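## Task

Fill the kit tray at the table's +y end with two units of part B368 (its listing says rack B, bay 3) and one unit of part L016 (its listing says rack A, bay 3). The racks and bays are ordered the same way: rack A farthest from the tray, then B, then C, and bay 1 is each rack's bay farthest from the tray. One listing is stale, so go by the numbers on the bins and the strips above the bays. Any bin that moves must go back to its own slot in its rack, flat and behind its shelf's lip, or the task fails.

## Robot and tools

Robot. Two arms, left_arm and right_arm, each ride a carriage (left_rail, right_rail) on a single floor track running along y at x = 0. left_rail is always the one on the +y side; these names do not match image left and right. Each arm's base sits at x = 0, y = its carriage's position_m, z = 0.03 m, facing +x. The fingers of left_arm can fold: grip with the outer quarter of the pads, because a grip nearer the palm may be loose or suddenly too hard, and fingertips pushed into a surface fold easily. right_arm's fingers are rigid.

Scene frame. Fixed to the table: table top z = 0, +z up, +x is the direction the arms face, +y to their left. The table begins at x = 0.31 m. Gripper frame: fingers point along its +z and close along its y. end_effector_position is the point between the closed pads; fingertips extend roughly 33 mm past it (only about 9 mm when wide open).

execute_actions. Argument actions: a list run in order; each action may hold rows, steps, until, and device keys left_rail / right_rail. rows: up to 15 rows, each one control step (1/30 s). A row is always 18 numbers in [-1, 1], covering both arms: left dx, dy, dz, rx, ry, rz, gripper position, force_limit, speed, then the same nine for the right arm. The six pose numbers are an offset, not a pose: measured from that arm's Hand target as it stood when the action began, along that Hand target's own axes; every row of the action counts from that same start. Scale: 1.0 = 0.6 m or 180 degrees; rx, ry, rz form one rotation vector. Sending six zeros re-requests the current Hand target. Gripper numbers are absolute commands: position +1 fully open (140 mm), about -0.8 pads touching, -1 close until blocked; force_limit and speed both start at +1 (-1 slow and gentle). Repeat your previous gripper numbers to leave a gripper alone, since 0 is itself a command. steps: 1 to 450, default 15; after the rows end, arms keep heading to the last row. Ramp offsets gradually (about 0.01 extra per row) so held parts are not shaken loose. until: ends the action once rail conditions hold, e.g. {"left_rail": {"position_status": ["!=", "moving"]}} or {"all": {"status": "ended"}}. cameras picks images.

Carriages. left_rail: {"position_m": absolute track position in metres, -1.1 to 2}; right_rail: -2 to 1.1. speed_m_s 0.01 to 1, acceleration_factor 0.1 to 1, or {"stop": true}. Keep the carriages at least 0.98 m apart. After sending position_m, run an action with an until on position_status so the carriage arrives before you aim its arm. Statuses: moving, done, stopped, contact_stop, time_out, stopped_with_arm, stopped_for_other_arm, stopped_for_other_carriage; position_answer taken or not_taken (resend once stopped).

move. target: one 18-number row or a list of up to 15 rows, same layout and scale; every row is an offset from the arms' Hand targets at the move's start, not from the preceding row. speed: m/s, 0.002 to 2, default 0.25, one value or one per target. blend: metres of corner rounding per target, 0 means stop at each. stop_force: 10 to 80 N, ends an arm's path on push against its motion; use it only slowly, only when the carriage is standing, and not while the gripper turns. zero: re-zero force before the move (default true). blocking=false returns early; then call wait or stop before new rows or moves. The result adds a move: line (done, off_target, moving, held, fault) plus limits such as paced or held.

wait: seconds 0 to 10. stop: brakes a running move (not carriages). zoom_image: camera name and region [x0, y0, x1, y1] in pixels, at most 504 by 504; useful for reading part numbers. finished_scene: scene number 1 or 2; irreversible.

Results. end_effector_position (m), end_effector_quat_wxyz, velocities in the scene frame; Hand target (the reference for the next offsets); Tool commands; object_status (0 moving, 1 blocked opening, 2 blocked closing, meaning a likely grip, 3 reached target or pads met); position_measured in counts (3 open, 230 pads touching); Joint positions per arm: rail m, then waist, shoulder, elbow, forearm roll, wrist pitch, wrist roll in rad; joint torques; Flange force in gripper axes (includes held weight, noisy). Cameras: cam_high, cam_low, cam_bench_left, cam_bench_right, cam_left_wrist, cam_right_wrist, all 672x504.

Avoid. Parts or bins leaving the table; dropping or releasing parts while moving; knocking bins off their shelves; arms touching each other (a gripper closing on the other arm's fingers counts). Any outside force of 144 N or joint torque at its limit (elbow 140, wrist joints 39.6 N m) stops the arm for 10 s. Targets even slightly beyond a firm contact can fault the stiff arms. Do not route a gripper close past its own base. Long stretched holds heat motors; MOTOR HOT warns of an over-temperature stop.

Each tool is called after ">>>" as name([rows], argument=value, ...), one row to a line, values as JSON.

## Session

>>> execute_actions(actions=[])

Scene clock: 0.00 s.
left_arm: end_effector_position=(+0.6500, +1.5234, +0.3520) position_measured=3 object_status=3 end_effector_quat_wxyz=(+0.000, +1.000, +0.000, +0.000) | right_arm: end_effector_position=(+0.6500, -1.7286, +0.3520) position_measured=3 object_status=3 end_effector_quat_wxyz=(+0.000, +1.000, +0.000, +0.000)
Joint positions: left_arm=[1.523 -0.053 0.164 1.605 0 1.373 1.518] | right_arm=[-1.729 -0.053 0.164 1.605 0 1.373 1.518]
Joint velocities: within noise
Joint torques (N m): no reading
Flange force (N): no reading
Hand target: left_arm +0.6500, +1.5234, +0.3520; +0.000, +1.000, +0.000, +0.000 | right_arm +0.6500, -1.7286, +0.3520; +0.000, +1.000, +0.000, +0.000
Tool commands: left_gripper/position=+1.0 left_gripper/force_limit=+1.0 left_gripper/speed=+1.0 right_gripper/position=+1.0 right_gripper/force_limit=+1.0 right_gripper/speed=+1.0
left_rail: position_m=1.523 position_status=done
right_rail: position_m=-1.729 position_status=done

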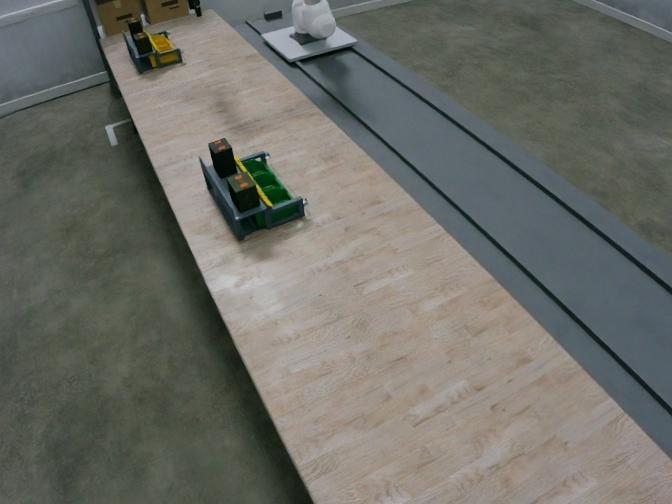

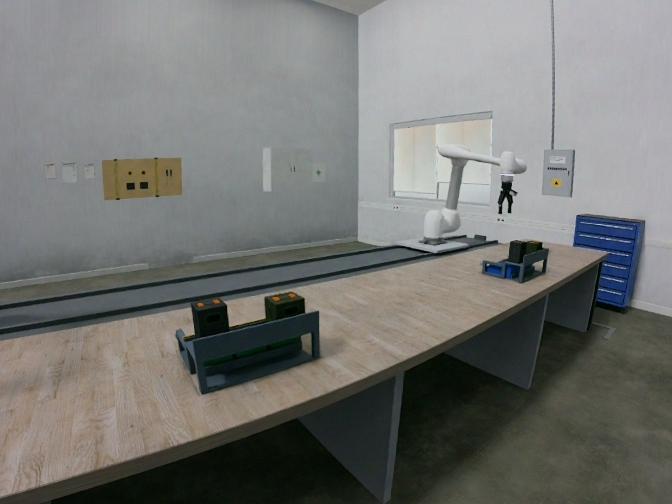

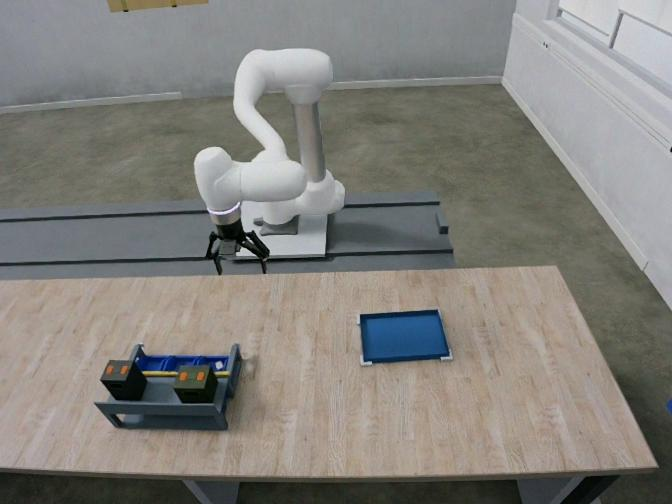

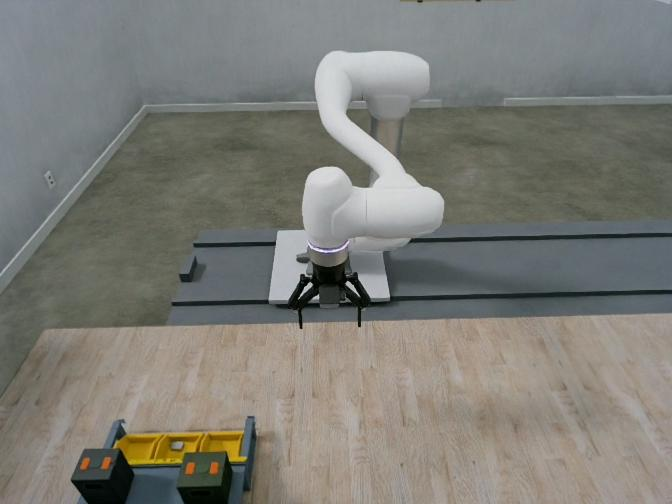

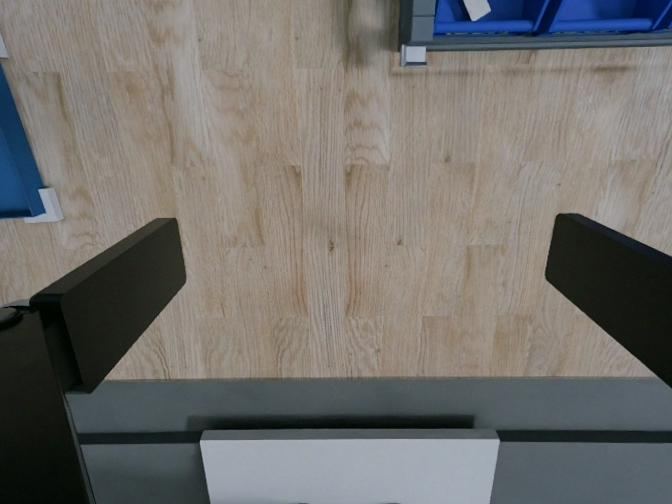

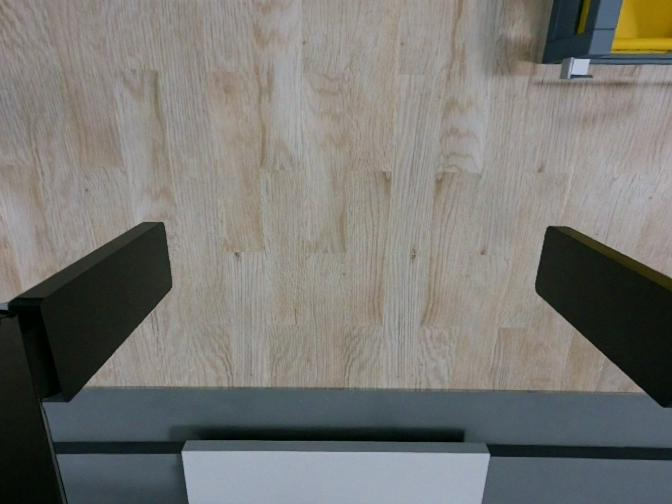

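>>> execute_actions([
  {"left_rail":{"position_m":-0.3},"right_rail":{"position_m":-2.0},"steps":200,"until":{"all":{"status":"ended"}}},
], cameras=[])

>>> move(target=[0.0,0,0.03,0,0.17,0,-0.4,-1,0.5,0,0.2,0.03,0,0.17,0,-0.4,-1,0.5], cameras=["cam_left_wrist","cam_right_wrist"])

Scene clock: 4.83 s.
left_arm: end_effector_position=(+0.6500, -0.2999, +0.3520) position_measured=3 object_status=3 end_effector_quat_wxyz=(+0.000, +1.000, +0.000, +0.000) | right_arm: end_effector_position=(+0.6500, -2.0000, +0.3520) position_measured=3 object_status=3 end_effector_quat_wxyz=(+0.000, +1.000, +0.000, +0.000)
Joint positions: left_arm=[-0.3 -0.053 0.164 1.605 0 1.373 1.518] | right_arm=[-2 -0.053 0.164 1.605 0 1.373 1.518]
Joint torques (N m): left_arm=[3.03 -60.72 -43.87 4.23 -0.69 -0.09] | right_arm=[1.15 -57.45 -43.84 3.88 -0.28 0.44]
Flange force (N): left_arm=[-0.7 4.3 3.9] | right_arm=[-6.3 2.2 1.8]
Hand target: left_arm +0.6500, -0.2999, +0.3520; +0.000, +1.000, +0.000, +0.000 | right_arm +0.6500, -2.0000, +0.3520; +0.000, +1.000, +0.000, +0.000
Tool commands: left_gripper/position=+1.0 left_gripper/force_limit=+1.0 left_gripper/speed=+1.0 right_gripper/position=+1.0 right_gripper/force_limit=+1.0 right_gripper/speed=+1.0
left_rail: position_m=-0.300 position_status=done
right_rail: position_m=-2.000 position_status=done
No camera images: "cameras" was empty.

Scene clock: 6.50 s.
left_arm: end_effector_position=(+0.6500, -0.3000, +0.3340) position_measured=179 object_status=3 end_effector_quat_wxyz=(+0.000, +0.965, +0.000, +0.264) | right_arm: end_effector_position=(+0.6500, -2.1200, +0.3340) position_measured=179 object_status=3 end_effector_quat_wxyz=(+0.000, +0.965, +0.000, +0.264)
Joint positions: left_arm=[-0.3 -0.072 -0.08 1.979 0.056 0.71 1.466] | right_arm=[-2 -0.314 -0.056 1.957 0.235 0.742 1.123]
Joint torques (N m): left_arm=[2.98 -34.51 -43.92 4.32 -2.2 0] | right_arm=[0.6 -34.86 -43.81 4.22 -1.6 0.69]
Flange force (N): left_arm=[-3.4 5.8 1.5] | right_arm=[-5.9 2.0 -1.5]
Hand target: left_arm +0.6500, -0.3000, +0.3340; +0.000, +0.965, +0.000, +0.264 | right_arm +0.6500, -2.1200, +0.3340; +0.000, +0.965, +0.000, +0.264
Off the commanded pose: left_arm 0.000 m, 0 deg | right_arm 0.000 m, 0 deg.
left_rail: position_m=-0.300 position_status=done
right_rail: position_m=-2.000 position_status=done
move: done
Images, in order (width x height): cam_left_wrist 672x504, cam_right_wrist 672x504.

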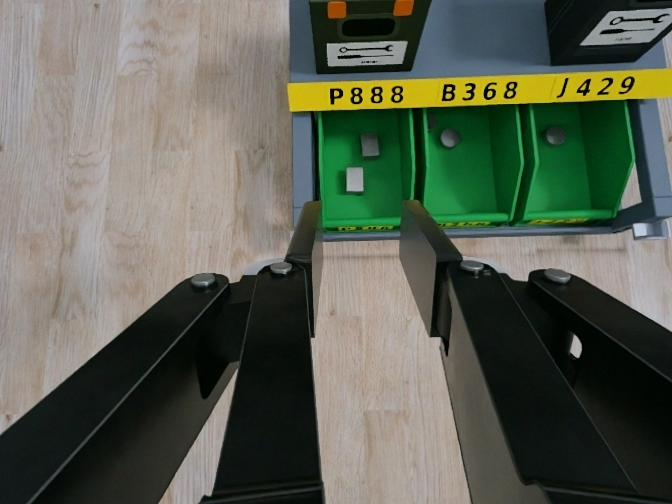

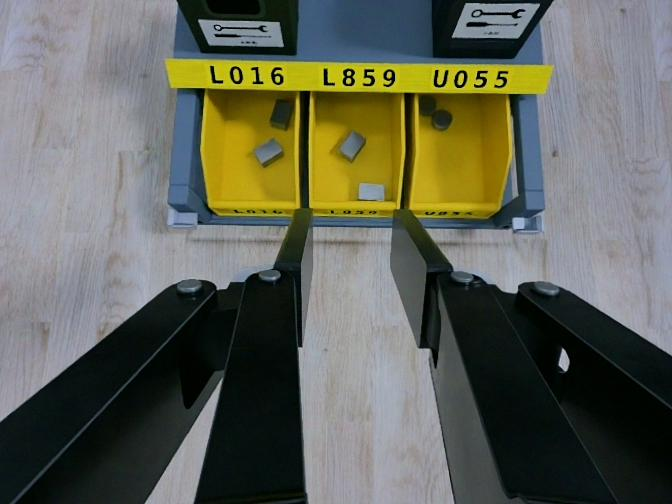

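>>> zoom_image(camera="cam_left_wrist", region=[400, 90, 540, 230])

>>> zoom_image(camera="cam_right_wrist", region=[190, 80, 330, 220])

Scaled by 3.600 from the camera's 672x504 image, which has a finer 960x720 frame.

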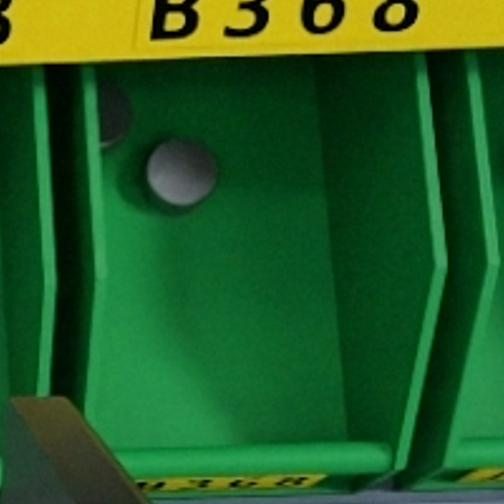

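Scaled by 3.600 from the camera's 672x504 image, which has a finer 960x720 frame.

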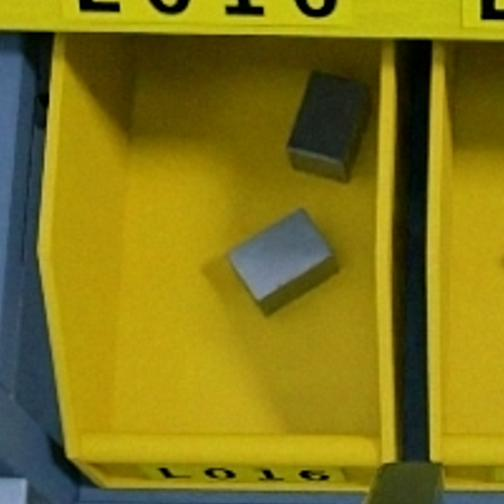

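>>> move(target=[0.05,0.225,0.473,0,-0.058,0,-0.4,-1,0.5,0.02,-0.152,0.455,0,-0.058,0,-0.4,-1,0.5], cameras=["cam_left_wrist","cam_right_wrist"])

Scene clock: 15.63 s.
left_arm: end_effector_position=(+0.8203, -0.4350, +0.1051) position_measured=179 object_status=3 end_effector_quat_wxyz=(+0.000, +0.985, +0.000, +0.175) | right_arm: end_effector_position=(+0.7994, -2.0288, +0.1052) position_measured=179 object_status=3 end_effector_quat_wxyz=(+0.000, +0.985, +0.000, +0.175)
Joint positions: left_arm=[-0.3 -0.237 0.439 1.755 0.142 0.609 1.231] | right_arm=[-2 -0.092 0.395 1.824 0.059 0.573 1.435]
Joint torques (N m): left_arm=[3.28 -84.57 -37.65 3.6 -1.68 -0.05] | right_arm=[1.22 -73.75 -36.61 3.07 -1.27 0.24]
Flange force (N): left_arm=[-0.6 4.5 5.3] | right_arm=[-4.8 2.3 -3.3]
Hand target: left_arm +0.8203, -0.4350, +0.1050; +0.000, +0.985, +0.000, +0.175 | right_arm +0.7993, -2.0288, +0.1051; +0.000, +0.985, +0.000, +0.175
Off the commanded pose: left_arm 0.000 m, 0 deg | right_arm 0.000 m, 0 deg.
left_rail: position_m=-0.300 position_status=done
right_rail: position_m=-2.000 position_status=done
move: done
Images, in order (width x height): cam_left_wrist 672x504, cam_right_wrist 672x504.

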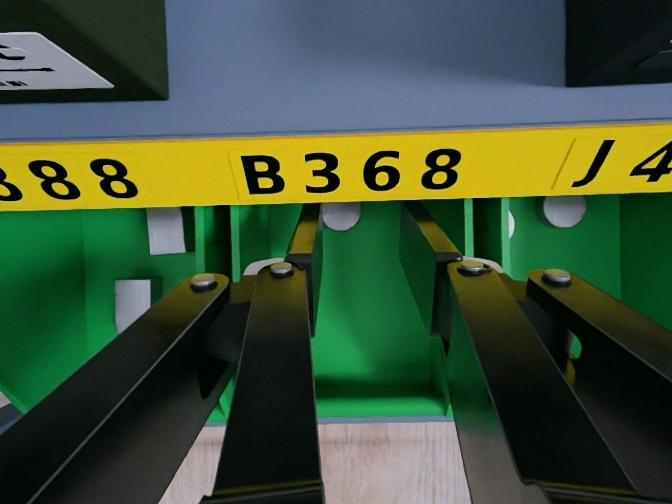

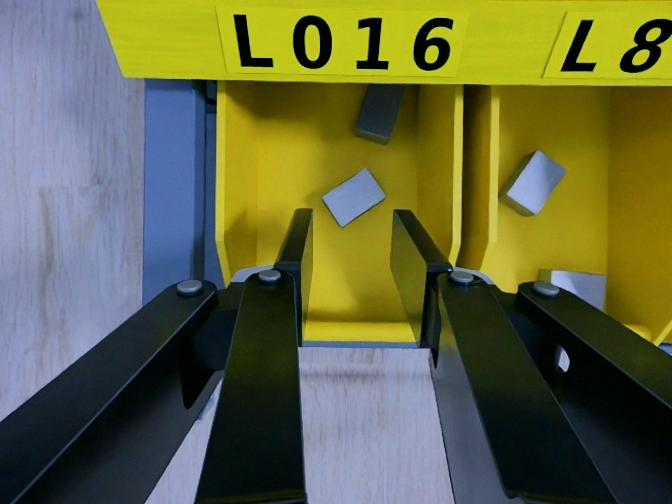

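>>> move(target=[-0.019,-0.008,0.028,-0.006,0.0274,-0.139,-0.4,-1,0,0.002,0.007,0.04,0,0,0.3,-0.4,-1,0], speed=0.15, cameras=["cam_left_wrist","cam_right_wrist"])

Scene clock: 24.63 s.
left_arm: end_effector_position=(+0.8154, -0.4302, +0.0853) position_measured=179 object_status=3 end_effector_quat_wxyz=(+0.047, +0.953, +0.212, +0.213) | right_arm: end_effector_position=(+0.8087, -2.0331, +0.0830) position_measured=179 object_status=3 end_effector_quat_wxyz=(-0.079, +0.877, -0.447, +0.156)
Joint positions: left_arm=[-0.3 -0.241 0.429 1.841 0.234 0.454 0.703] | right_arm=[-2 -0.097 0.431 1.819 0.065 0.543 2.367]
Joint torques (N m): left_arm=[2.6 -80.52 -36.01 3.49 -1.88 -0.07] | right_arm=[1.07 -76.56 -36.08 3.1 -1.26 0.46]
Flange force (N): left_arm=[-3.1 2.3 4.1] | right_arm=[-1.3 5.7 -3.7]
Hand target: left_arm +0.8154, -0.4302, +0.0853; +0.047, +0.953, +0.212, +0.213 | right_arm +0.8087, -2.0330, +0.0830; -0.079, +0.877, -0.447, +0.156
Off the commanded pose: left_arm 0.000 m, 0 deg | right_arm 0.000 m, 0 deg.
left_rail: position_m=-0.300 position_status=done
right_rail: position_m=-2.000 position_status=done
move: done
Images, in order (width x height): cam_left_wrist 672x504, cam_right_wrist 672x504.

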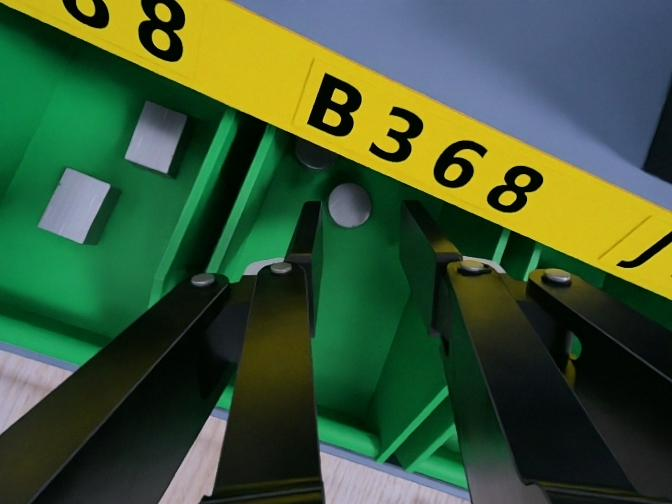

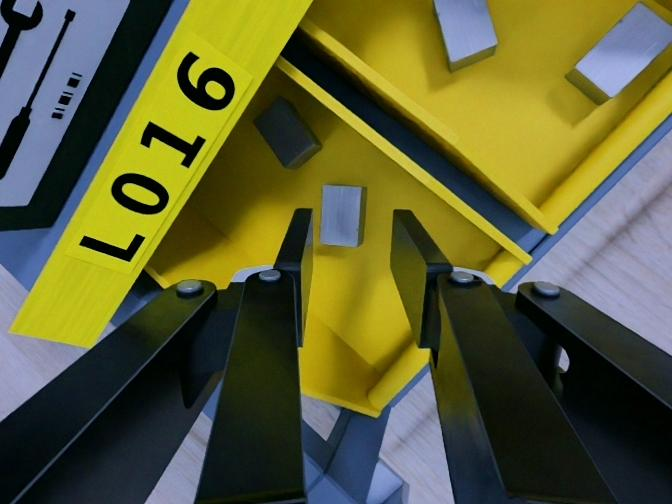

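>>> move(target=[-0.001,-0.001,0.085,0,0,0,-0.4,-1,0,-0.006,-0.005,0.085,0,0,0,-0.4,-1,0], speed=0.02, stop_force=13, cameras=["cam_left_wrist","cam_right_wrist"])

>>> execute_actions([
  {"rows":[[0,0,0,0,0,0,-1,-1,-1,0,0,0,0,0,0,-1,-1,-1]],"steps":75},
], cameras=["cam_left_wrist","cam_right_wrist"])

Scene clock: 30.17 s.
left_arm: end_effector_position=(+0.8324, -0.4300, +0.0480) position_measured=179 object_status=3 end_effector_quat_wxyz=(+0.047, +0.953, +0.212, +0.213) | right_arm: end_effector_position=(+0.8214, -2.0297, +0.0495) position_measured=179 object_status=3 end_effector_quat_wxyz=(-0.079, +0.877, -0.447, +0.156)
Joint positions: left_arm=[-0.3 -0.235 0.491 1.828 0.254 0.406 0.686] | right_arm=[-2 -0.091 0.482 1.812 0.066 0.497 2.37]
Joint torques (N m): left_arm=[6.29 -62.98 -27.97 2.97 -2.33 -0.2] | right_arm=[2.41 -59.83 -27.72 3.33 -2.02 0.45]
Flange force (N): left_arm=[-4.3 5.1 -28.5] | right_arm=[-0.1 6.0 -32.8]
Hand target: left_arm +0.8324, -0.4300, +0.0480; +0.047, +0.953, +0.212, +0.213 (not the last commanded pose) | right_arm +0.8214, -2.0297, +0.0495; -0.079, +0.877, -0.447, +0.156 (not the last commanded pose)
Off the commanded pose: left_arm 0.010 m, 0 deg | right_arm 0.015 m, 0 deg.
left_rail: position_m=-0.300 position_status=done
right_rail: position_m=-2.000 position_status=done
move: contact (left_arm, right_arm)
Images, in order (width x height): cam_left_wrist 672x504, cam_right_wrist 672x504.

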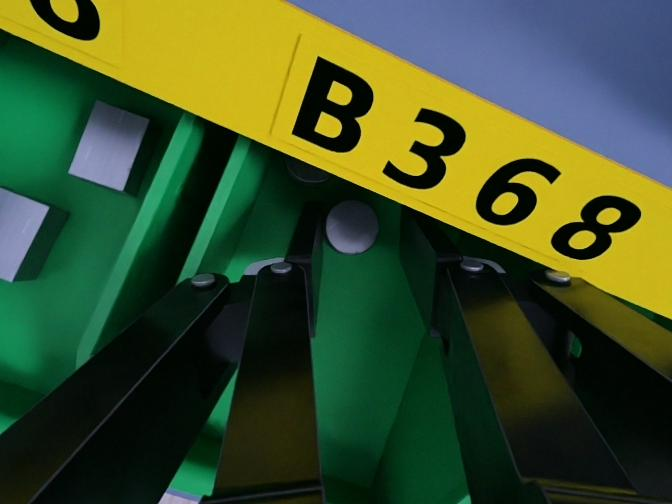

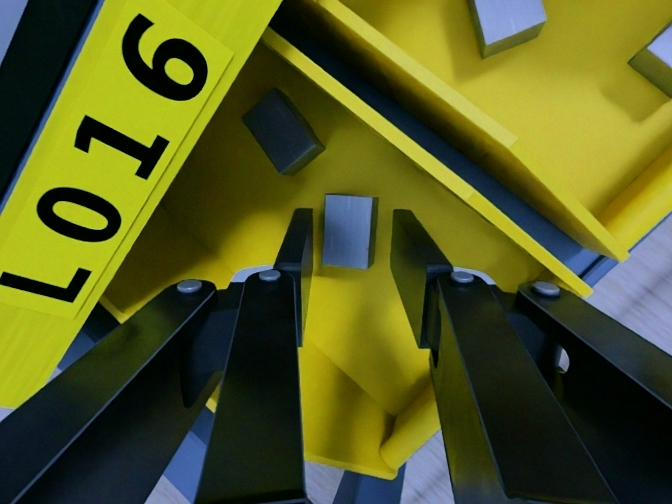

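Scene clock: 32.87 s.
left_arm: end_effector_position=(+0.8324, -0.4300, +0.0480) position_measured=195 object_status=2 end_effector_quat_wxyz=(+0.047, +0.953, +0.212, +0.213) | right_arm: end_effector_position=(+0.8214, -2.0297, +0.0495) position_measured=197 object_status=2 end_effector_quat_wxyz=(-0.079, +0.877, -0.447, +0.156)
Joint positions: left_arm=[-0.3 -0.235 0.491 1.828 0.254 0.406 0.686] | right_arm=[-2 -0.091 0.482 1.812 0.066 0.497 2.37]
Joint torques (N m): left_arm=[0.66 -79.02 -32.62 2.63 -1.9 -0.11] | right_arm=[0.77 -76.73 -33.42 2.85 -1.14 0.45]
Flange force (N): left_arm=[-1.4 0.4 -4.1] | right_arm=[-1.3 5.2 -8.2]
Hand target: left_arm +0.8324, -0.4300, +0.0480; +0.047, +0.953, +0.212, +0.213 | right_arm +0.8214, -2.0297, +0.0495; -0.079, +0.877, -0.447, +0.156
Off the commanded pose: left_arm 0.000 m, 0 deg | right_arm 0.000 m, 0 deg.
left_rail: position_m=-0.300 position_status=done
right_rail: position_m=-2.000 position_status=done
Images, in order (width x height): cam_left_wrist 672x504, cam_right_wrist 672x504.

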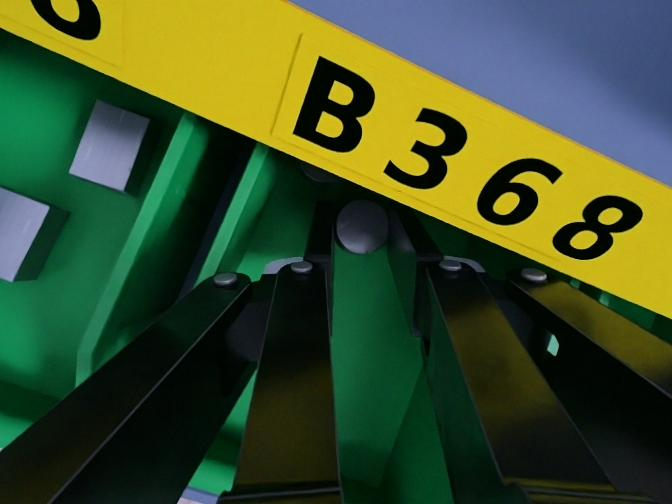

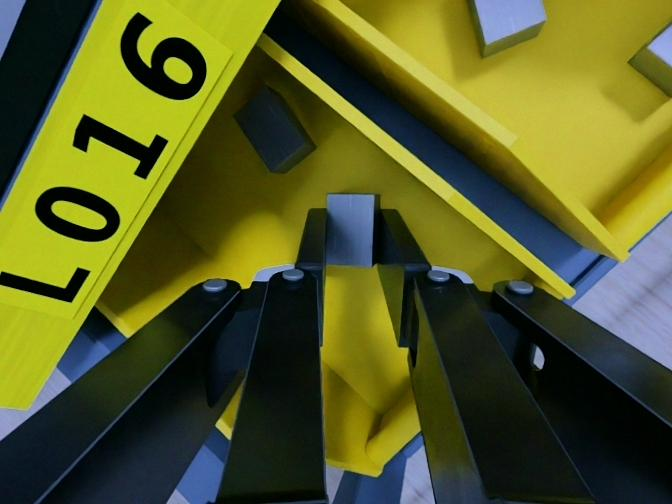

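>>> move(target=[0,0,-0.5,0,0,0,-1,-1,-1,0,0,-0.5,0,0,0,-1,-1,-1], speed=0.12, cameras=[])

>>> move(target=[0,0,0,0.0304,-0.138,0.137,-1,-1,-1,0,0,0,-0.0525,-0.1036,-0.297,-1,-1,-1], cameras=["cam_left_wrist","cam_right_wrist"])

>>> execute_actions([
  {"left_rail":{"position_m":2.0,"acceleration_factor":0.6},"steps":200,"until":{"all":{"status":"ended"}}},
], cameras=["cam_left_wrist"])

Scene clock: 39.23 s.
left_arm: end_effector_position=(+0.7048, -0.4301, +0.3195) position_measured=195 object_status=2 end_effector_quat_wxyz=(+0.047, +0.953, +0.212, +0.213) | right_arm: end_effector_position=(+0.7180, -2.0297, +0.3310) position_measured=198 object_status=2 end_effector_quat_wxyz=(-0.079, +0.877, -0.447, +0.156)
Joint positions: left_arm=[-0.3 -0.287 0.077 1.822 0.165 0.826 0.761] | right_arm=[-2 -0.106 0.107 1.746 0.045 0.939 2.387]
Joint torques (N m): left_arm=[2.82 -51.21 -43.88 4.36 -1.69 -0.03] | right_arm=[0.89 -51.04 -43.77 3.86 -1.09 0.4]
Flange force (N): left_arm=[-5.6 1.9 2.2] | right_arm=[-2.5 6.8 -1.3]
Hand target: left_arm +0.7047, -0.4301, +0.3195; +0.047, +0.953, +0.212, +0.213 | right_arm +0.7180, -2.0297, +0.3311; -0.079, +0.877, -0.447, +0.156
Off the commanded pose: left_arm 0.000 m, 0 deg | right_arm 0.000 m, 0 deg.
left_rail: position_m=-0.300 position_status=done
right_rail: position_m=-2.000 position_status=done
move: done
No camera images: "cameras" was empty.

Scene clock: 41.73 s.
left_arm: end_effector_position=(+0.7047, -0.4301, +0.3195) position_measured=195 object_status=2 end_effector_quat_wxyz=(+0.000, +1.000, +0.000, +0.000) | right_arm: end_effector_position=(+0.7179, -2.0297, +0.3311) position_measured=198 object_status=2 end_effector_quat_wxyz=(+0.000, +1.000, +0.000, +0.000)
Joint positions: left_arm=[-0.3 -0.23 0.28 1.518 -0.001 1.344 1.341] | right_arm=[-2 -0.09 0.279 1.499 0.001 1.363 1.48]
Joint torques (N m): left_arm=[4.14 -73.3 -43.93 4.28 -0.73 -0.17] | right_arm=[1.07 -68.95 -43.43 3.89 -0.42 0.7]
Flange force (N): left_arm=[-1.4 5.1 4.7] | right_arm=[-6.6 1.9 0.9]
Hand target: left_arm +0.7047, -0.4301, +0.3195; +0.000, +1.000, +0.000, +0.000 | right_arm +0.7180, -2.0297, +0.3311; +0.000, +1.000, +0.000, +0.000
Off the commanded pose: left_arm 0.000 m, 0 deg | right_arm 0.000 m, 0 deg.
left_rail: position_m=-0.300 position_status=done
right_rail: position_m=-2.000 position_status=done
move: done
Images, in order (width x height): cam_left_wrist 672x504, cam_right_wrist 672x504.

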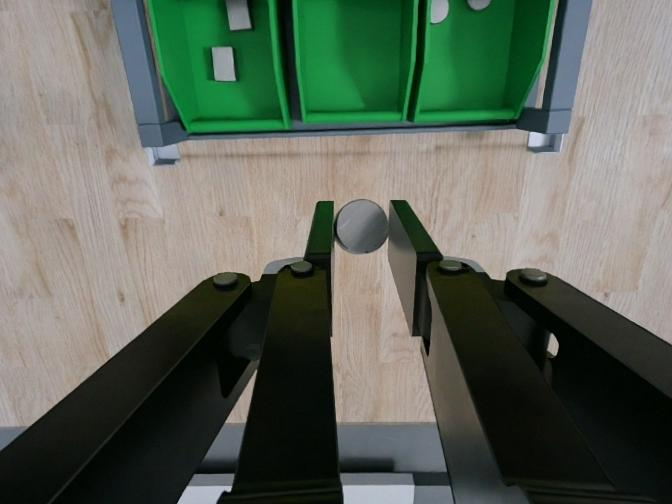

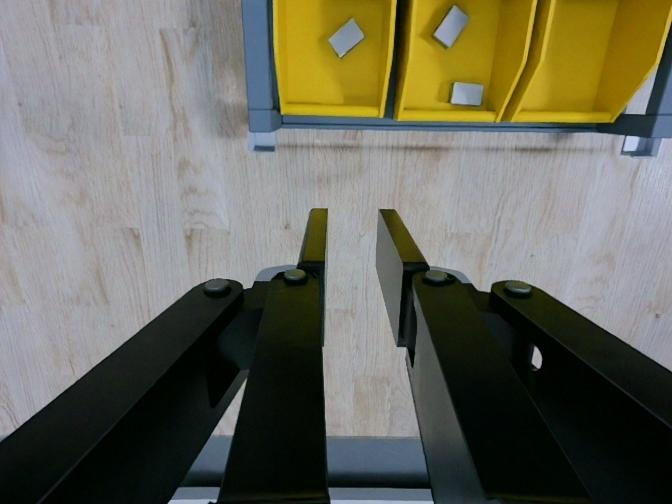

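Scene clock: 45.57 s.
left_arm: end_effector_position=(+0.7047, +1.8699, +0.3195) position_measured=195 object_status=2 end_effector_quat_wxyz=(+0.000, +1.000, +0.000, +0.000) | right_arm: end_effector_position=(+0.7180, -2.0297, +0.3311) position_measured=198 object_status=2 end_effector_quat_wxyz=(+0.000, +1.000, +0.000, +0.000)
Joint positions: left_arm=[2 -0.23 0.28 1.518 -0.001 1.344 1.341] | right_arm=[-2 -0.09 0.279 1.499 0.001 1.363 1.48]
Joint torques (N m): left_arm=[3.2 -73.29 -43.91 4.16 -0.73 -0.03] | right_arm=[1.02 -69.15 -43.72 3.83 -0.32 0.43]
Flange force (N): left_arm=[-1.1 4.0 4.6] | right_arm=[-6.5 1.6 1.6]
Hand target: left_arm +0.7047, +1.8699, +0.3195; +0.000, +1.000, +0.000, +0.000 | right_arm +0.7180, -2.0297, +0.3311; +0.000, +1.000, +0.000, +0.000
Tool commands: left_gripper/position=-1.0 left_gripper/force_limit=-1.0 left_gripper/speed=-1.0 right_gripper/position=-1.0 right_gripper/force_limit=-1.0 right_gripper/speed=-1.0
Off the commanded pose: left_arm 0.000 m, 0 deg | right_arm 0.000 m, 0 deg.
left_rail: position_m=2.000 position_status=done
right_rail: position_m=-2.000 position_status=done
Images, in order (width x height): cam_left_wrist 672x504.

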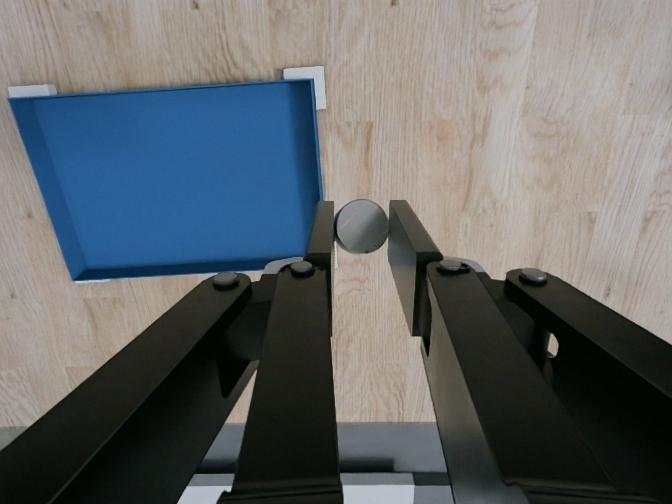

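>>> move(target=[-0.075,-0.417,0.37,0,0,0,-1,-1,-1,0,0,0,0,0,0,-0.4,-1,0], cameras=[])

>>> move(target=[0,0,0.16,0,0,0,-1,-1,-1,0,0,0,0,0,0,-0.4,-1,0], speed=0.03, stop_force=10, cameras=["cam_left_wrist"])

>>> execute_actions([
  {"rows":[[0,0,0,0,0,0,-0.4,-1,-1,0,0,0,0,0,0,-0.4,-1,0]],"steps":30},
], cameras=[])

>>> move(target=[0,0,-0.45,0,0,0,-0.4,-1,-1,-0.1,-0.01,0,0,0.14,0,-0.4,-1,0], cameras=["cam_left_wrist","cam_right_wrist"])

>>> execute_actions([
  {"left_rail":{"position_m":-0.3},"steps":200,"until":{"all":{"status":"ended"}}},
], cameras=[])

Scene clock: 51.17 s.
left_arm: end_effector_position=(+0.6597, +2.1201, +0.0975) position_measured=195 object_status=2 end_effector_quat_wxyz=(+0.000, +1.000, +0.000, +0.000) | right_arm: end_effector_position=(+0.7180, -2.0297, +0.3311) position_measured=179 object_status=3 end_effector_quat_wxyz=(+0.000, +1.000, +0.000, +0.000)
Joint positions: left_arm=[2 0.129 0.363 1.844 0 0.936 1.7] | right_arm=[-2 -0.09 0.279 1.499 0.001 1.363 1.48]
Joint torques (N m): left_arm=[1.82 -74.44 -36.56 3.5 -0.77 -0.07] | right_arm=[0.68 -68.95 -43.68 3.88 -0.33 0.45]
Flange force (N): left_arm=[0.4 2.5 4.9] | right_arm=[-7.2 1.0 1.3]
Hand target: left_arm +0.6597, +2.1201, +0.0975; +0.000, +1.000, +0.000, +0.000 | right_arm +0.7180, -2.0297, +0.3311; +0.000, +1.000, +0.000, +0.000
Off the commanded pose: left_arm 0.000 m, 0 deg | right_arm 0.000 m, 0 deg.
left_rail: position_m=2.000 position_status=done
right_rail: position_m=-2.000 position_status=done
move: done
No camera images: "cameras" was empty.

Scene clock: 54.23 s.
left_arm: end_effector_position=(+0.6597, +2.1201, +0.0399) position_measured=195 object_status=2 end_effector_quat_wxyz=(+0.000, +1.000, +0.000, +0.000) | right_arm: end_effector_position=(+0.7180, -2.0297, +0.3311) position_measured=179 object_status=3 end_effector_quat_wxyz=(+0.000, +1.000, +0.000, +0.000)
Joint positions: left_arm=[2 0.129 0.425 1.882 0 0.836 1.7] | right_arm=[-2 -0.09 0.279 1.499 0.001 1.363 1.48]
Joint torques (N m): left_arm=[3.46 -75.83 -32.71 3.27 -0.48 -0.03] | right_arm=[0.93 -68.9 -43.67 3.89 -0.29 0.43]
Flange force (N): left_arm=[0.4 5.0 2.7] | right_arm=[-7.0 1.5 1.4]
Hand target: left_arm +0.6597, +2.1201, +0.0399; +0.000, +1.000, +0.000, +0.000 (not the last commanded pose) | right_arm +0.7180, -2.0297, +0.3311; +0.000, +1.000, +0.000, +0.000
Off the commanded pose: left_arm 0.038 m, 0 deg | right_arm 0.000 m, 0 deg.
left_rail: position_m=2.000 position_status=done
right_rail: position_m=-2.000 position_status=done
move: contact (left_arm)
Images, in order (width x height): cam_left_wrist 672x504.

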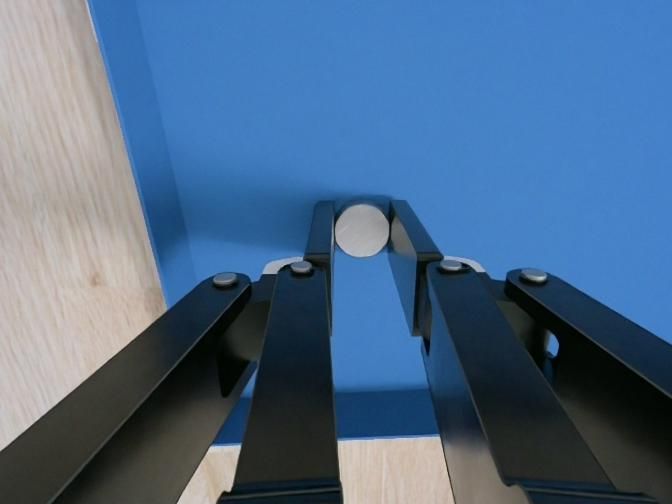

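Scene clock: 55.43 s.
left_arm: end_effector_position=(+0.6597, +2.1201, +0.0399) position_measured=179 object_status=3 end_effector_quat_wxyz=(+0.000, +1.000, +0.000, +0.000) | right_arm: end_effector_position=(+0.7180, -2.0297, +0.3311) position_measured=179 object_status=3 end_effector_quat_wxyz=(+0.000, +1.000, +0.000, +0.000)
Joint positions: left_arm=[2 0.129 0.425 1.882 0 0.836 1.7] | right_arm=[-2 -0.09 0.279 1.499 0.001 1.363 1.48]
Joint torques (N m): left_arm=[2.98 -76.44 -33.82 3.22 -0.8 -0.08] | right_arm=[0.89 -68.87 -43.65 3.88 -0.35 0.38]
Flange force (N): left_arm=[-0.8 4.2 3.7] | right_arm=[-6.6 1.2 1.5]
Hand target: left_arm +0.6597, +2.1201, +0.0399; +0.000, +1.000, +0.000, +0.000 | right_arm +0.7180, -2.0297, +0.3311; +0.000, +1.000, +0.000, +0.000
Off the commanded pose: left_arm 0.000 m, 0 deg | right_arm 0.000 m, 0 deg.
left_rail: position_m=2.000 position_status=done
right_rail: position_m=-2.000 position_status=done
No camera images: "cameras" was empty.

Scene clock: 57.03 s.
left_arm: end_effector_position=(+0.6599, +2.1202, +0.3098) position_measured=179 object_status=3 end_effector_quat_wxyz=(+0.000, +1.000, +0.000, +0.000) | right_arm: end_effector_position=(+0.6580, -2.0238, +0.3310) position_measured=179 object_status=3 end_effector_quat_wxyz=(+0.000, +0.976, +0.000, +0.218)
Joint positions: left_arm=[2 0.129 0.212 1.623 0 1.307 1.7] | right_arm=[-2 -0.113 -0.027 1.908 0.067 0.825 1.422]
Joint torques (N m): left_arm=[2.98 -65.26 -42.96 4.21 -0.76 -0.09] | right_arm=[0.76 -37.67 -44.39 3.91 -1.54 0.36]
Flange force (N): left_arm=[0.7 4.0 3.8] | right_arm=[-6.8 2.3 -1.2]
Hand target: left_arm +0.6599, +2.1202, +0.3099; +0.000, +1.000, +0.000, +0.000 | right_arm +0.6579, -2.0238, +0.3310; +0.000, +0.976, +0.000, +0.218
Off the commanded pose: left_arm 0.000 m, 0 deg | right_arm 0.000 m, 0 deg.
left_rail: position_m=2.000 position_status=done
right_rail: position_m=-2.000 position_status=done
move: done
Images, in order (width x height): cam_left_wrist 672x504, cam_right_wrist 672x504.

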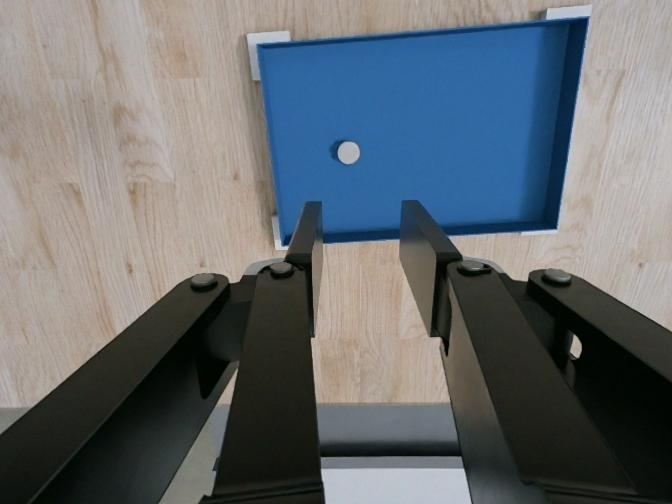

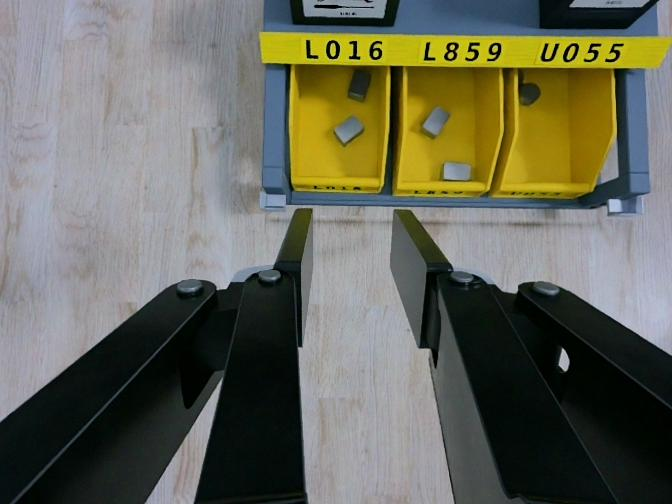

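Scene clock: 60.87 s.
left_arm: end_effector_position=(+0.6599, -0.1798, +0.3099) position_measured=179 object_status=3 end_effector_quat_wxyz=(+0.000, +1.000, +0.000, +0.000) | right_arm: end_effector_position=(+0.6579, -2.0238, +0.3310) position_measured=179 object_status=3 end_effector_quat_wxyz=(+0.000, +0.976, +0.000, +0.218)
Joint positions: left_arm=[-0.3 0.129 0.212 1.623 0 1.307 1.7] | right_arm=[-2 -0.113 -0.027 1.908 0.067 0.825 1.422]
Joint torques (N m): left_arm=[3.18 -65.1 -43.2 4.23 -0.76 -0.04] | right_arm=[0.95 -37.7 -43.69 3.92 -1.53 0.42]
Flange force (N): left_arm=[0.1 4.5 3.7] | right_arm=[-5.5 3.0 -1.3]
Hand target: left_arm +0.6599, -0.1797, +0.3099; +0.000, +1.000, +0.000, +0.000 | right_arm +0.6579, -2.0238, +0.3310; +0.000, +0.976, +0.000, +0.218
Tool commands: left_gripper/position=-0.4 left_gripper/force_limit=-1.0 left_gripper/speed=-1.0 right_gripper/position=-0.4 right_gripper/force_limit=-1.0 right_gripper/speed=+0.0
Off the commanded pose: left_arm 0.000 m, 0 deg | right_arm 0.000 m, 0 deg.
left_rail: position_m=-0.300 position_status=done
right_rail: position_m=-2.000 position_status=done
No camera images: "cameras" was empty.

>>> move(target=[0.195,0.373,0.25,0,0.17,0,-0.4,-1,0,0.087,0.01,0.485,-0.0503,-0.0987,0.2974,-0.4,-1,0], cameras=["cam_left_wrist","cam_right_wrist"])

Scene clock: 67.27 s.
left_arm: end_effector_position=(+0.7767, -0.4038, +0.1599) position_measured=179 object_status=3 end_effector_quat_wxyz=(+0.000, +0.965, +0.000, +0.263) | right_arm: end_effector_position=(+0.8292, -2.0295, +0.0900) position_measured=179 object_status=3 end_effector_quat_wxyz=(-0.024, +0.890, -0.453, +0.047)
Joint positions: left_arm=[-0.3 -0.225 0.272 1.938 0.277 0.424 1.123] | right_arm=[-2 -0.081 0.54 1.584 0.012 0.913 2.426]
Joint torques (N m): left_arm=[2.69 -66.56 -38.54 3.67 -2.03 -0.06] | right_arm=[0.99 -88.72 -38.42 3.32 -0.56 0.41]
Flange force (N): left_arm=[-3.5 3.9 2.8] | right_arm=[-2.9 6.2 -1.7]
Hand target: left_arm +0.7767, -0.4038, +0.1599; +0.000, +0.965, +0.000, +0.263 | right_arm +0.8292, -2.0295, +0.0900; -0.024, +0.890, -0.453, +0.046
Off the commanded pose: left_arm 0.000 m, 0 deg | right_arm 0.000 m, 0 deg.
left_rail: position_m=-0.300 position_status=done
right_rail: position_m=-2.000 position_status=done
move: done
Images, in order (width x height): cam_left_wrist 672x504, cam_right_wrist 672x504.

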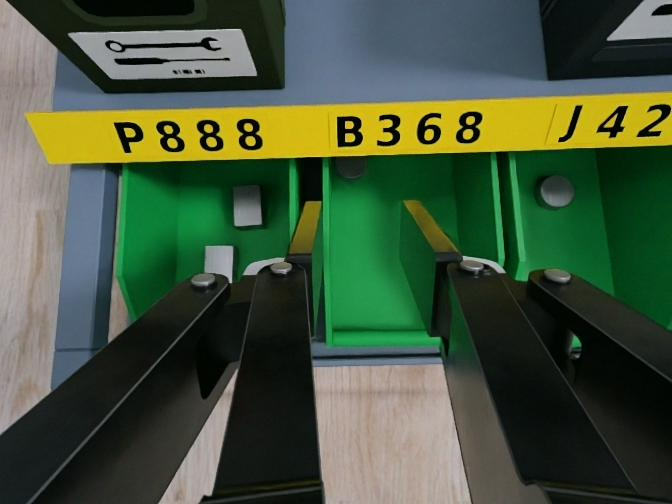

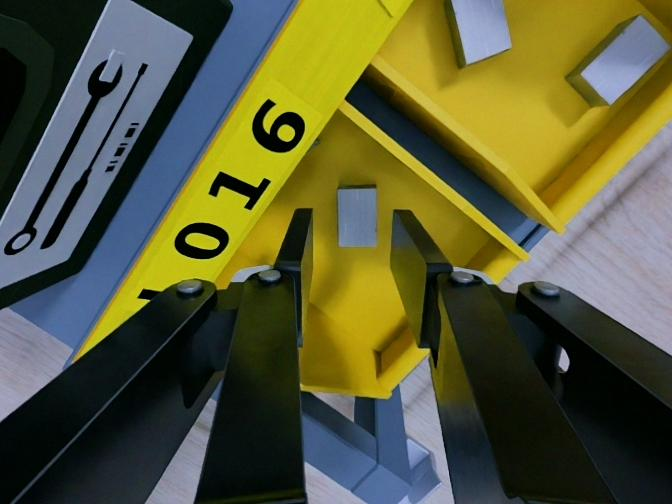

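>>> move(target=[0.02,0.006,0.14,0,0,0,-1,-1,1,-0.008,0.008,0.09,0,0,0,-0.4,-1,0], speed=0.02, stop_force=16, cameras=["cam_left_wrist","cam_right_wrist"])

>>> execute_actions([
  {"rows":[[0,0,0,0,0,0,-1,-1,1,0,0,-0.001,0,0,0,-1,-0.6,-1]],"steps":75},
], cameras=["cam_left_wrist","cam_right_wrist"])

Scene clock: 77.73 s.
left_arm: end_effector_position=(+0.8297, -0.4074, +0.0936) position_measured=236 object_status=3 end_effector_quat_wxyz=(+0.000, +0.965, +0.000, +0.263) | right_arm: end_effector_position=(+0.8286, -2.0288, +0.0565) position_measured=179 object_status=3 end_effector_quat_wxyz=(-0.024, +0.890, -0.453, +0.047)
Joint positions: left_arm=[-0.3 -0.212 0.414 1.88 0.325 0.34 1.08] | right_arm=[-2 -0.08 0.568 1.607 0.012 0.861 2.426]
Joint torques (N m): left_arm=[2.86 -78.83 -36.57 3.43 -2.14 0.01] | right_arm=[1.09 -73.39 -34.96 3.25 -3.35 0.69]
Flange force (N): left_arm=[-3.7 3.7 2.7] | right_arm=[-10.0 16.0 -24.3]
Hand target: left_arm +0.8297, -0.4074, +0.0936; +0.000, +0.965, +0.000, +0.263 | right_arm +0.8286, -2.0288, +0.0565; -0.024, +0.890, -0.453, +0.047 (not the last commanded pose)
Off the commanded pose: left_arm 0.000 m, 0 deg | right_arm 0.021 m, 0 deg.
left_rail: position_m=-0.300 position_status=done
right_rail: position_m=-2.000 position_status=done
move: contact (right_arm)
Images, in order (width x height): cam_left_wrist 672x504, cam_right_wrist 672x504.

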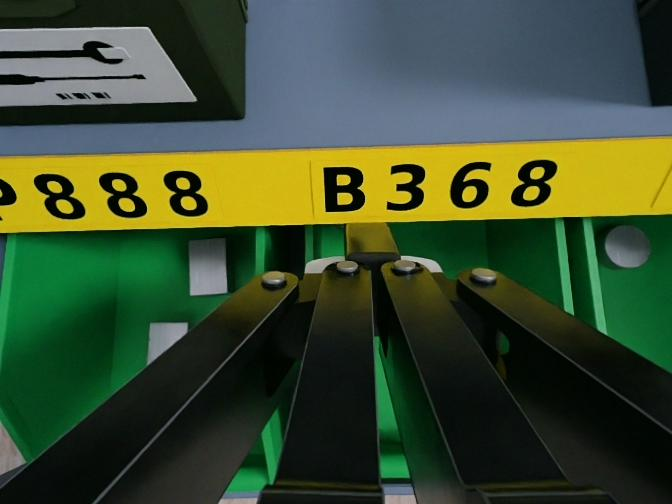

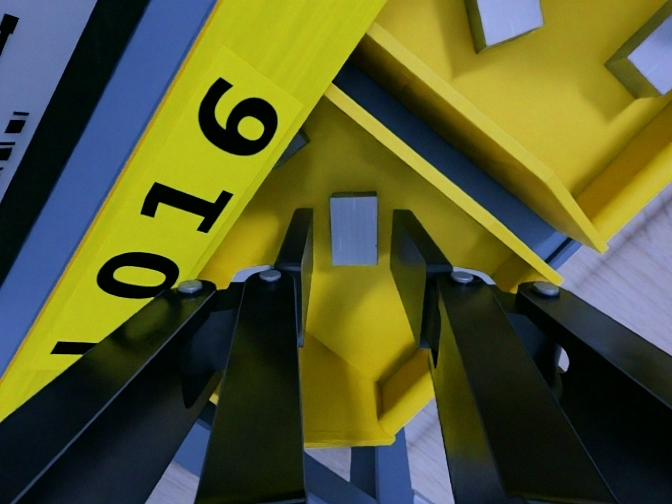

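Scene clock: 80.43 s.
left_arm: end_effector_position=(+0.8297, -0.4074, +0.0936) position_measured=236 object_status=3 end_effector_quat_wxyz=(+0.000, +0.965, +0.000, +0.263) | right_arm: end_effector_position=(+0.8285, -2.0288, +0.0571) position_measured=201 object_status=2 end_effector_quat_wxyz=(-0.024, +0.890, -0.453, +0.047)
Joint positions: left_arm=[-0.3 -0.212 0.414 1.88 0.325 0.34 1.08] | right_arm=[-2 -0.08 0.568 1.607 0.012 0.862 2.426]
Joint torques (N m): left_arm=[3.34 -78.97 -36.59 3.31 -2.14 -0.08] | right_arm=[0.61 -89.28 -37.01 3.2 -0.73 0.45]
Flange force (N): left_arm=[-3.5 4.4 2.9] | right_arm=[-3.2 6.1 -3.0]
Hand target: left_arm +0.8297, -0.4074, +0.0936; +0.000, +0.965, +0.000, +0.263 | right_arm +0.8285, -2.0288, +0.0571; -0.024, +0.890, -0.453, +0.047
Off the commanded pose: left_arm 0.000 m, 0 deg | right_arm 0.000 m, 0 deg.
left_rail: position_m=-0.300 position_status=done
right_rail: position_m=-2.000 position_status=done
Images, in order (width x height): cam_left_wrist 672x504, cam_right_wrist 672x504.

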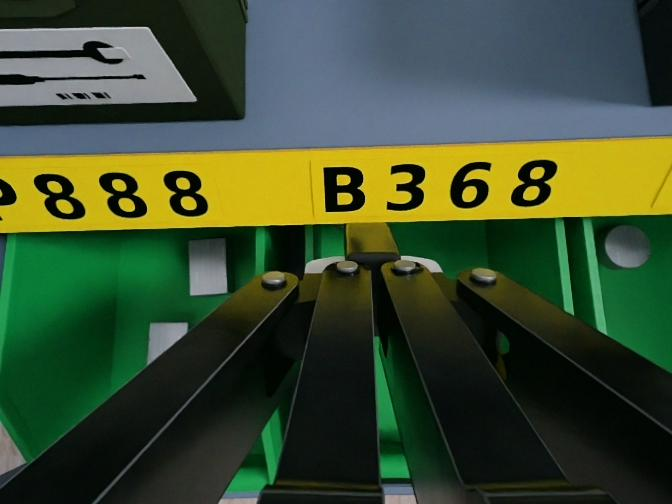

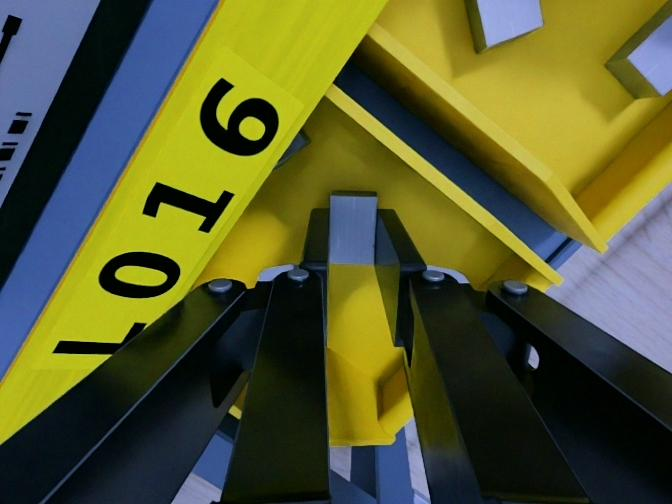

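>>> move(target=[0,0,0,0,0,0,-1,-1,1,0,0,-0.06,0,0,0,-1,-0.6,-1], speed=0.08, cameras=["cam_right_wrist"])

>>> move(target=[0.028,0,0.08,0,0,0,-1,-1,1,0,0,0,0,0,0,-1,-0.6,-1], speed=0.02, stop_force=12, cameras=["cam_left_wrist"])

Scene clock: 85.77 s.
left_arm: end_effector_position=(+0.8297, -0.4074, +0.0936) position_measured=236 object_status=3 end_effector_quat_wxyz=(+0.000, +0.965, +0.000, +0.263) | right_arm: end_effector_position=(+0.8247, -2.0288, +0.0928) position_measured=201 object_status=2 end_effector_quat_wxyz=(-0.024, +0.890, -0.453, +0.046)
Joint positions: left_arm=[-0.3 -0.212 0.414 1.88 0.325 0.34 1.08] | right_arm=[-2 -0.08 0.531 1.593 0.012 0.913 2.426]
Joint torques (N m): left_arm=[3.71 -78.32 -36.49 3.35 -2.14 -0.06] | right_arm=[0.77 -88.09 -38.77 3.34 -0.57 0.43]
Flange force (N): left_arm=[-3.9 4.9 1.9] | right_arm=[-3.3 6.4 -1.0]
Hand target: left_arm +0.8297, -0.4074, +0.0936; +0.000, +0.965, +0.000, +0.263 | right_arm +0.8247, -2.0288, +0.0929; -0.024, +0.890, -0.453, +0.047
Off the commanded pose: left_arm 0.000 m, 0 deg | right_arm 0.000 m, 0 deg.
left_rail: position_m=-0.300 position_status=done
right_rail: position_m=-2.000 position_status=done
move: done
Images, in order (width x height): cam_right_wrist 672x504.

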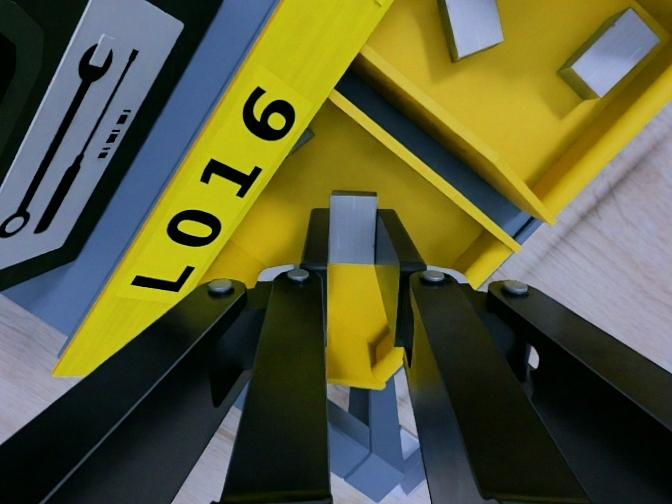

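Scene clock: 87.07 s.
left_arm: end_effector_position=(+0.8323, -0.4074, +0.0912) position_measured=236 object_status=3 end_effector_quat_wxyz=(+0.000, +0.965, +0.000, +0.263) | right_arm: end_effector_position=(+0.8247, -2.0288, +0.0929) position_measured=201 object_status=2 end_effector_quat_wxyz=(-0.024, +0.890, -0.453, +0.047)
Joint positions: left_arm=[-0.3 -0.212 0.42 1.876 0.325 0.338 1.08] | right_arm=[-2 -0.08 0.531 1.593 0.012 0.913 2.426]
Joint torques (N m): left_arm=[4.08 -83.71 -44.16 3.77 -5.01 0] | right_arm=[1.19 -88.38 -38.79 3.4 -0.6 0.43]
Flange force (N): left_arm=[-12.6 4.5 2.2] | right_arm=[-2.7 6.5 -0.9]
Hand target: left_arm +0.8323, -0.4074, +0.0912; +0.000, +0.965, +0.000, +0.263 (not the last commanded pose) | right_arm +0.8247, -2.0288, +0.0929; -0.024, +0.890, -0.453, +0.047
Off the commanded pose: left_arm 0.047 m, 0 deg | right_arm 0.000 m, 0 deg.
left_rail: position_m=-0.300 position_status=done
right_rail: position_m=-2.000 position_status=done
move: contact (left_arm)
Images, in order (width x height): cam_left_wrist 672x504.

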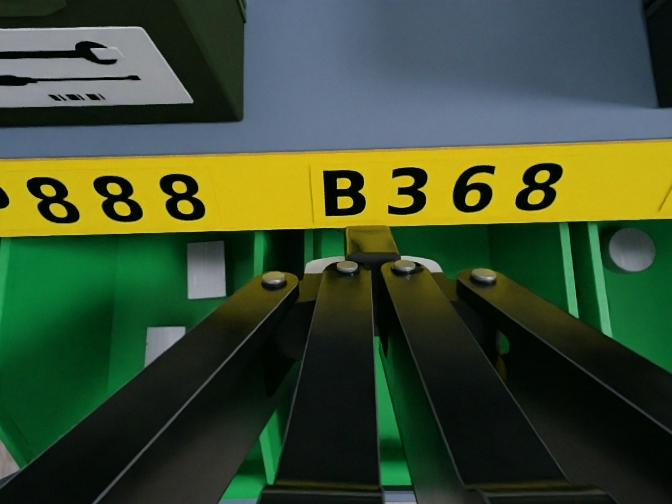

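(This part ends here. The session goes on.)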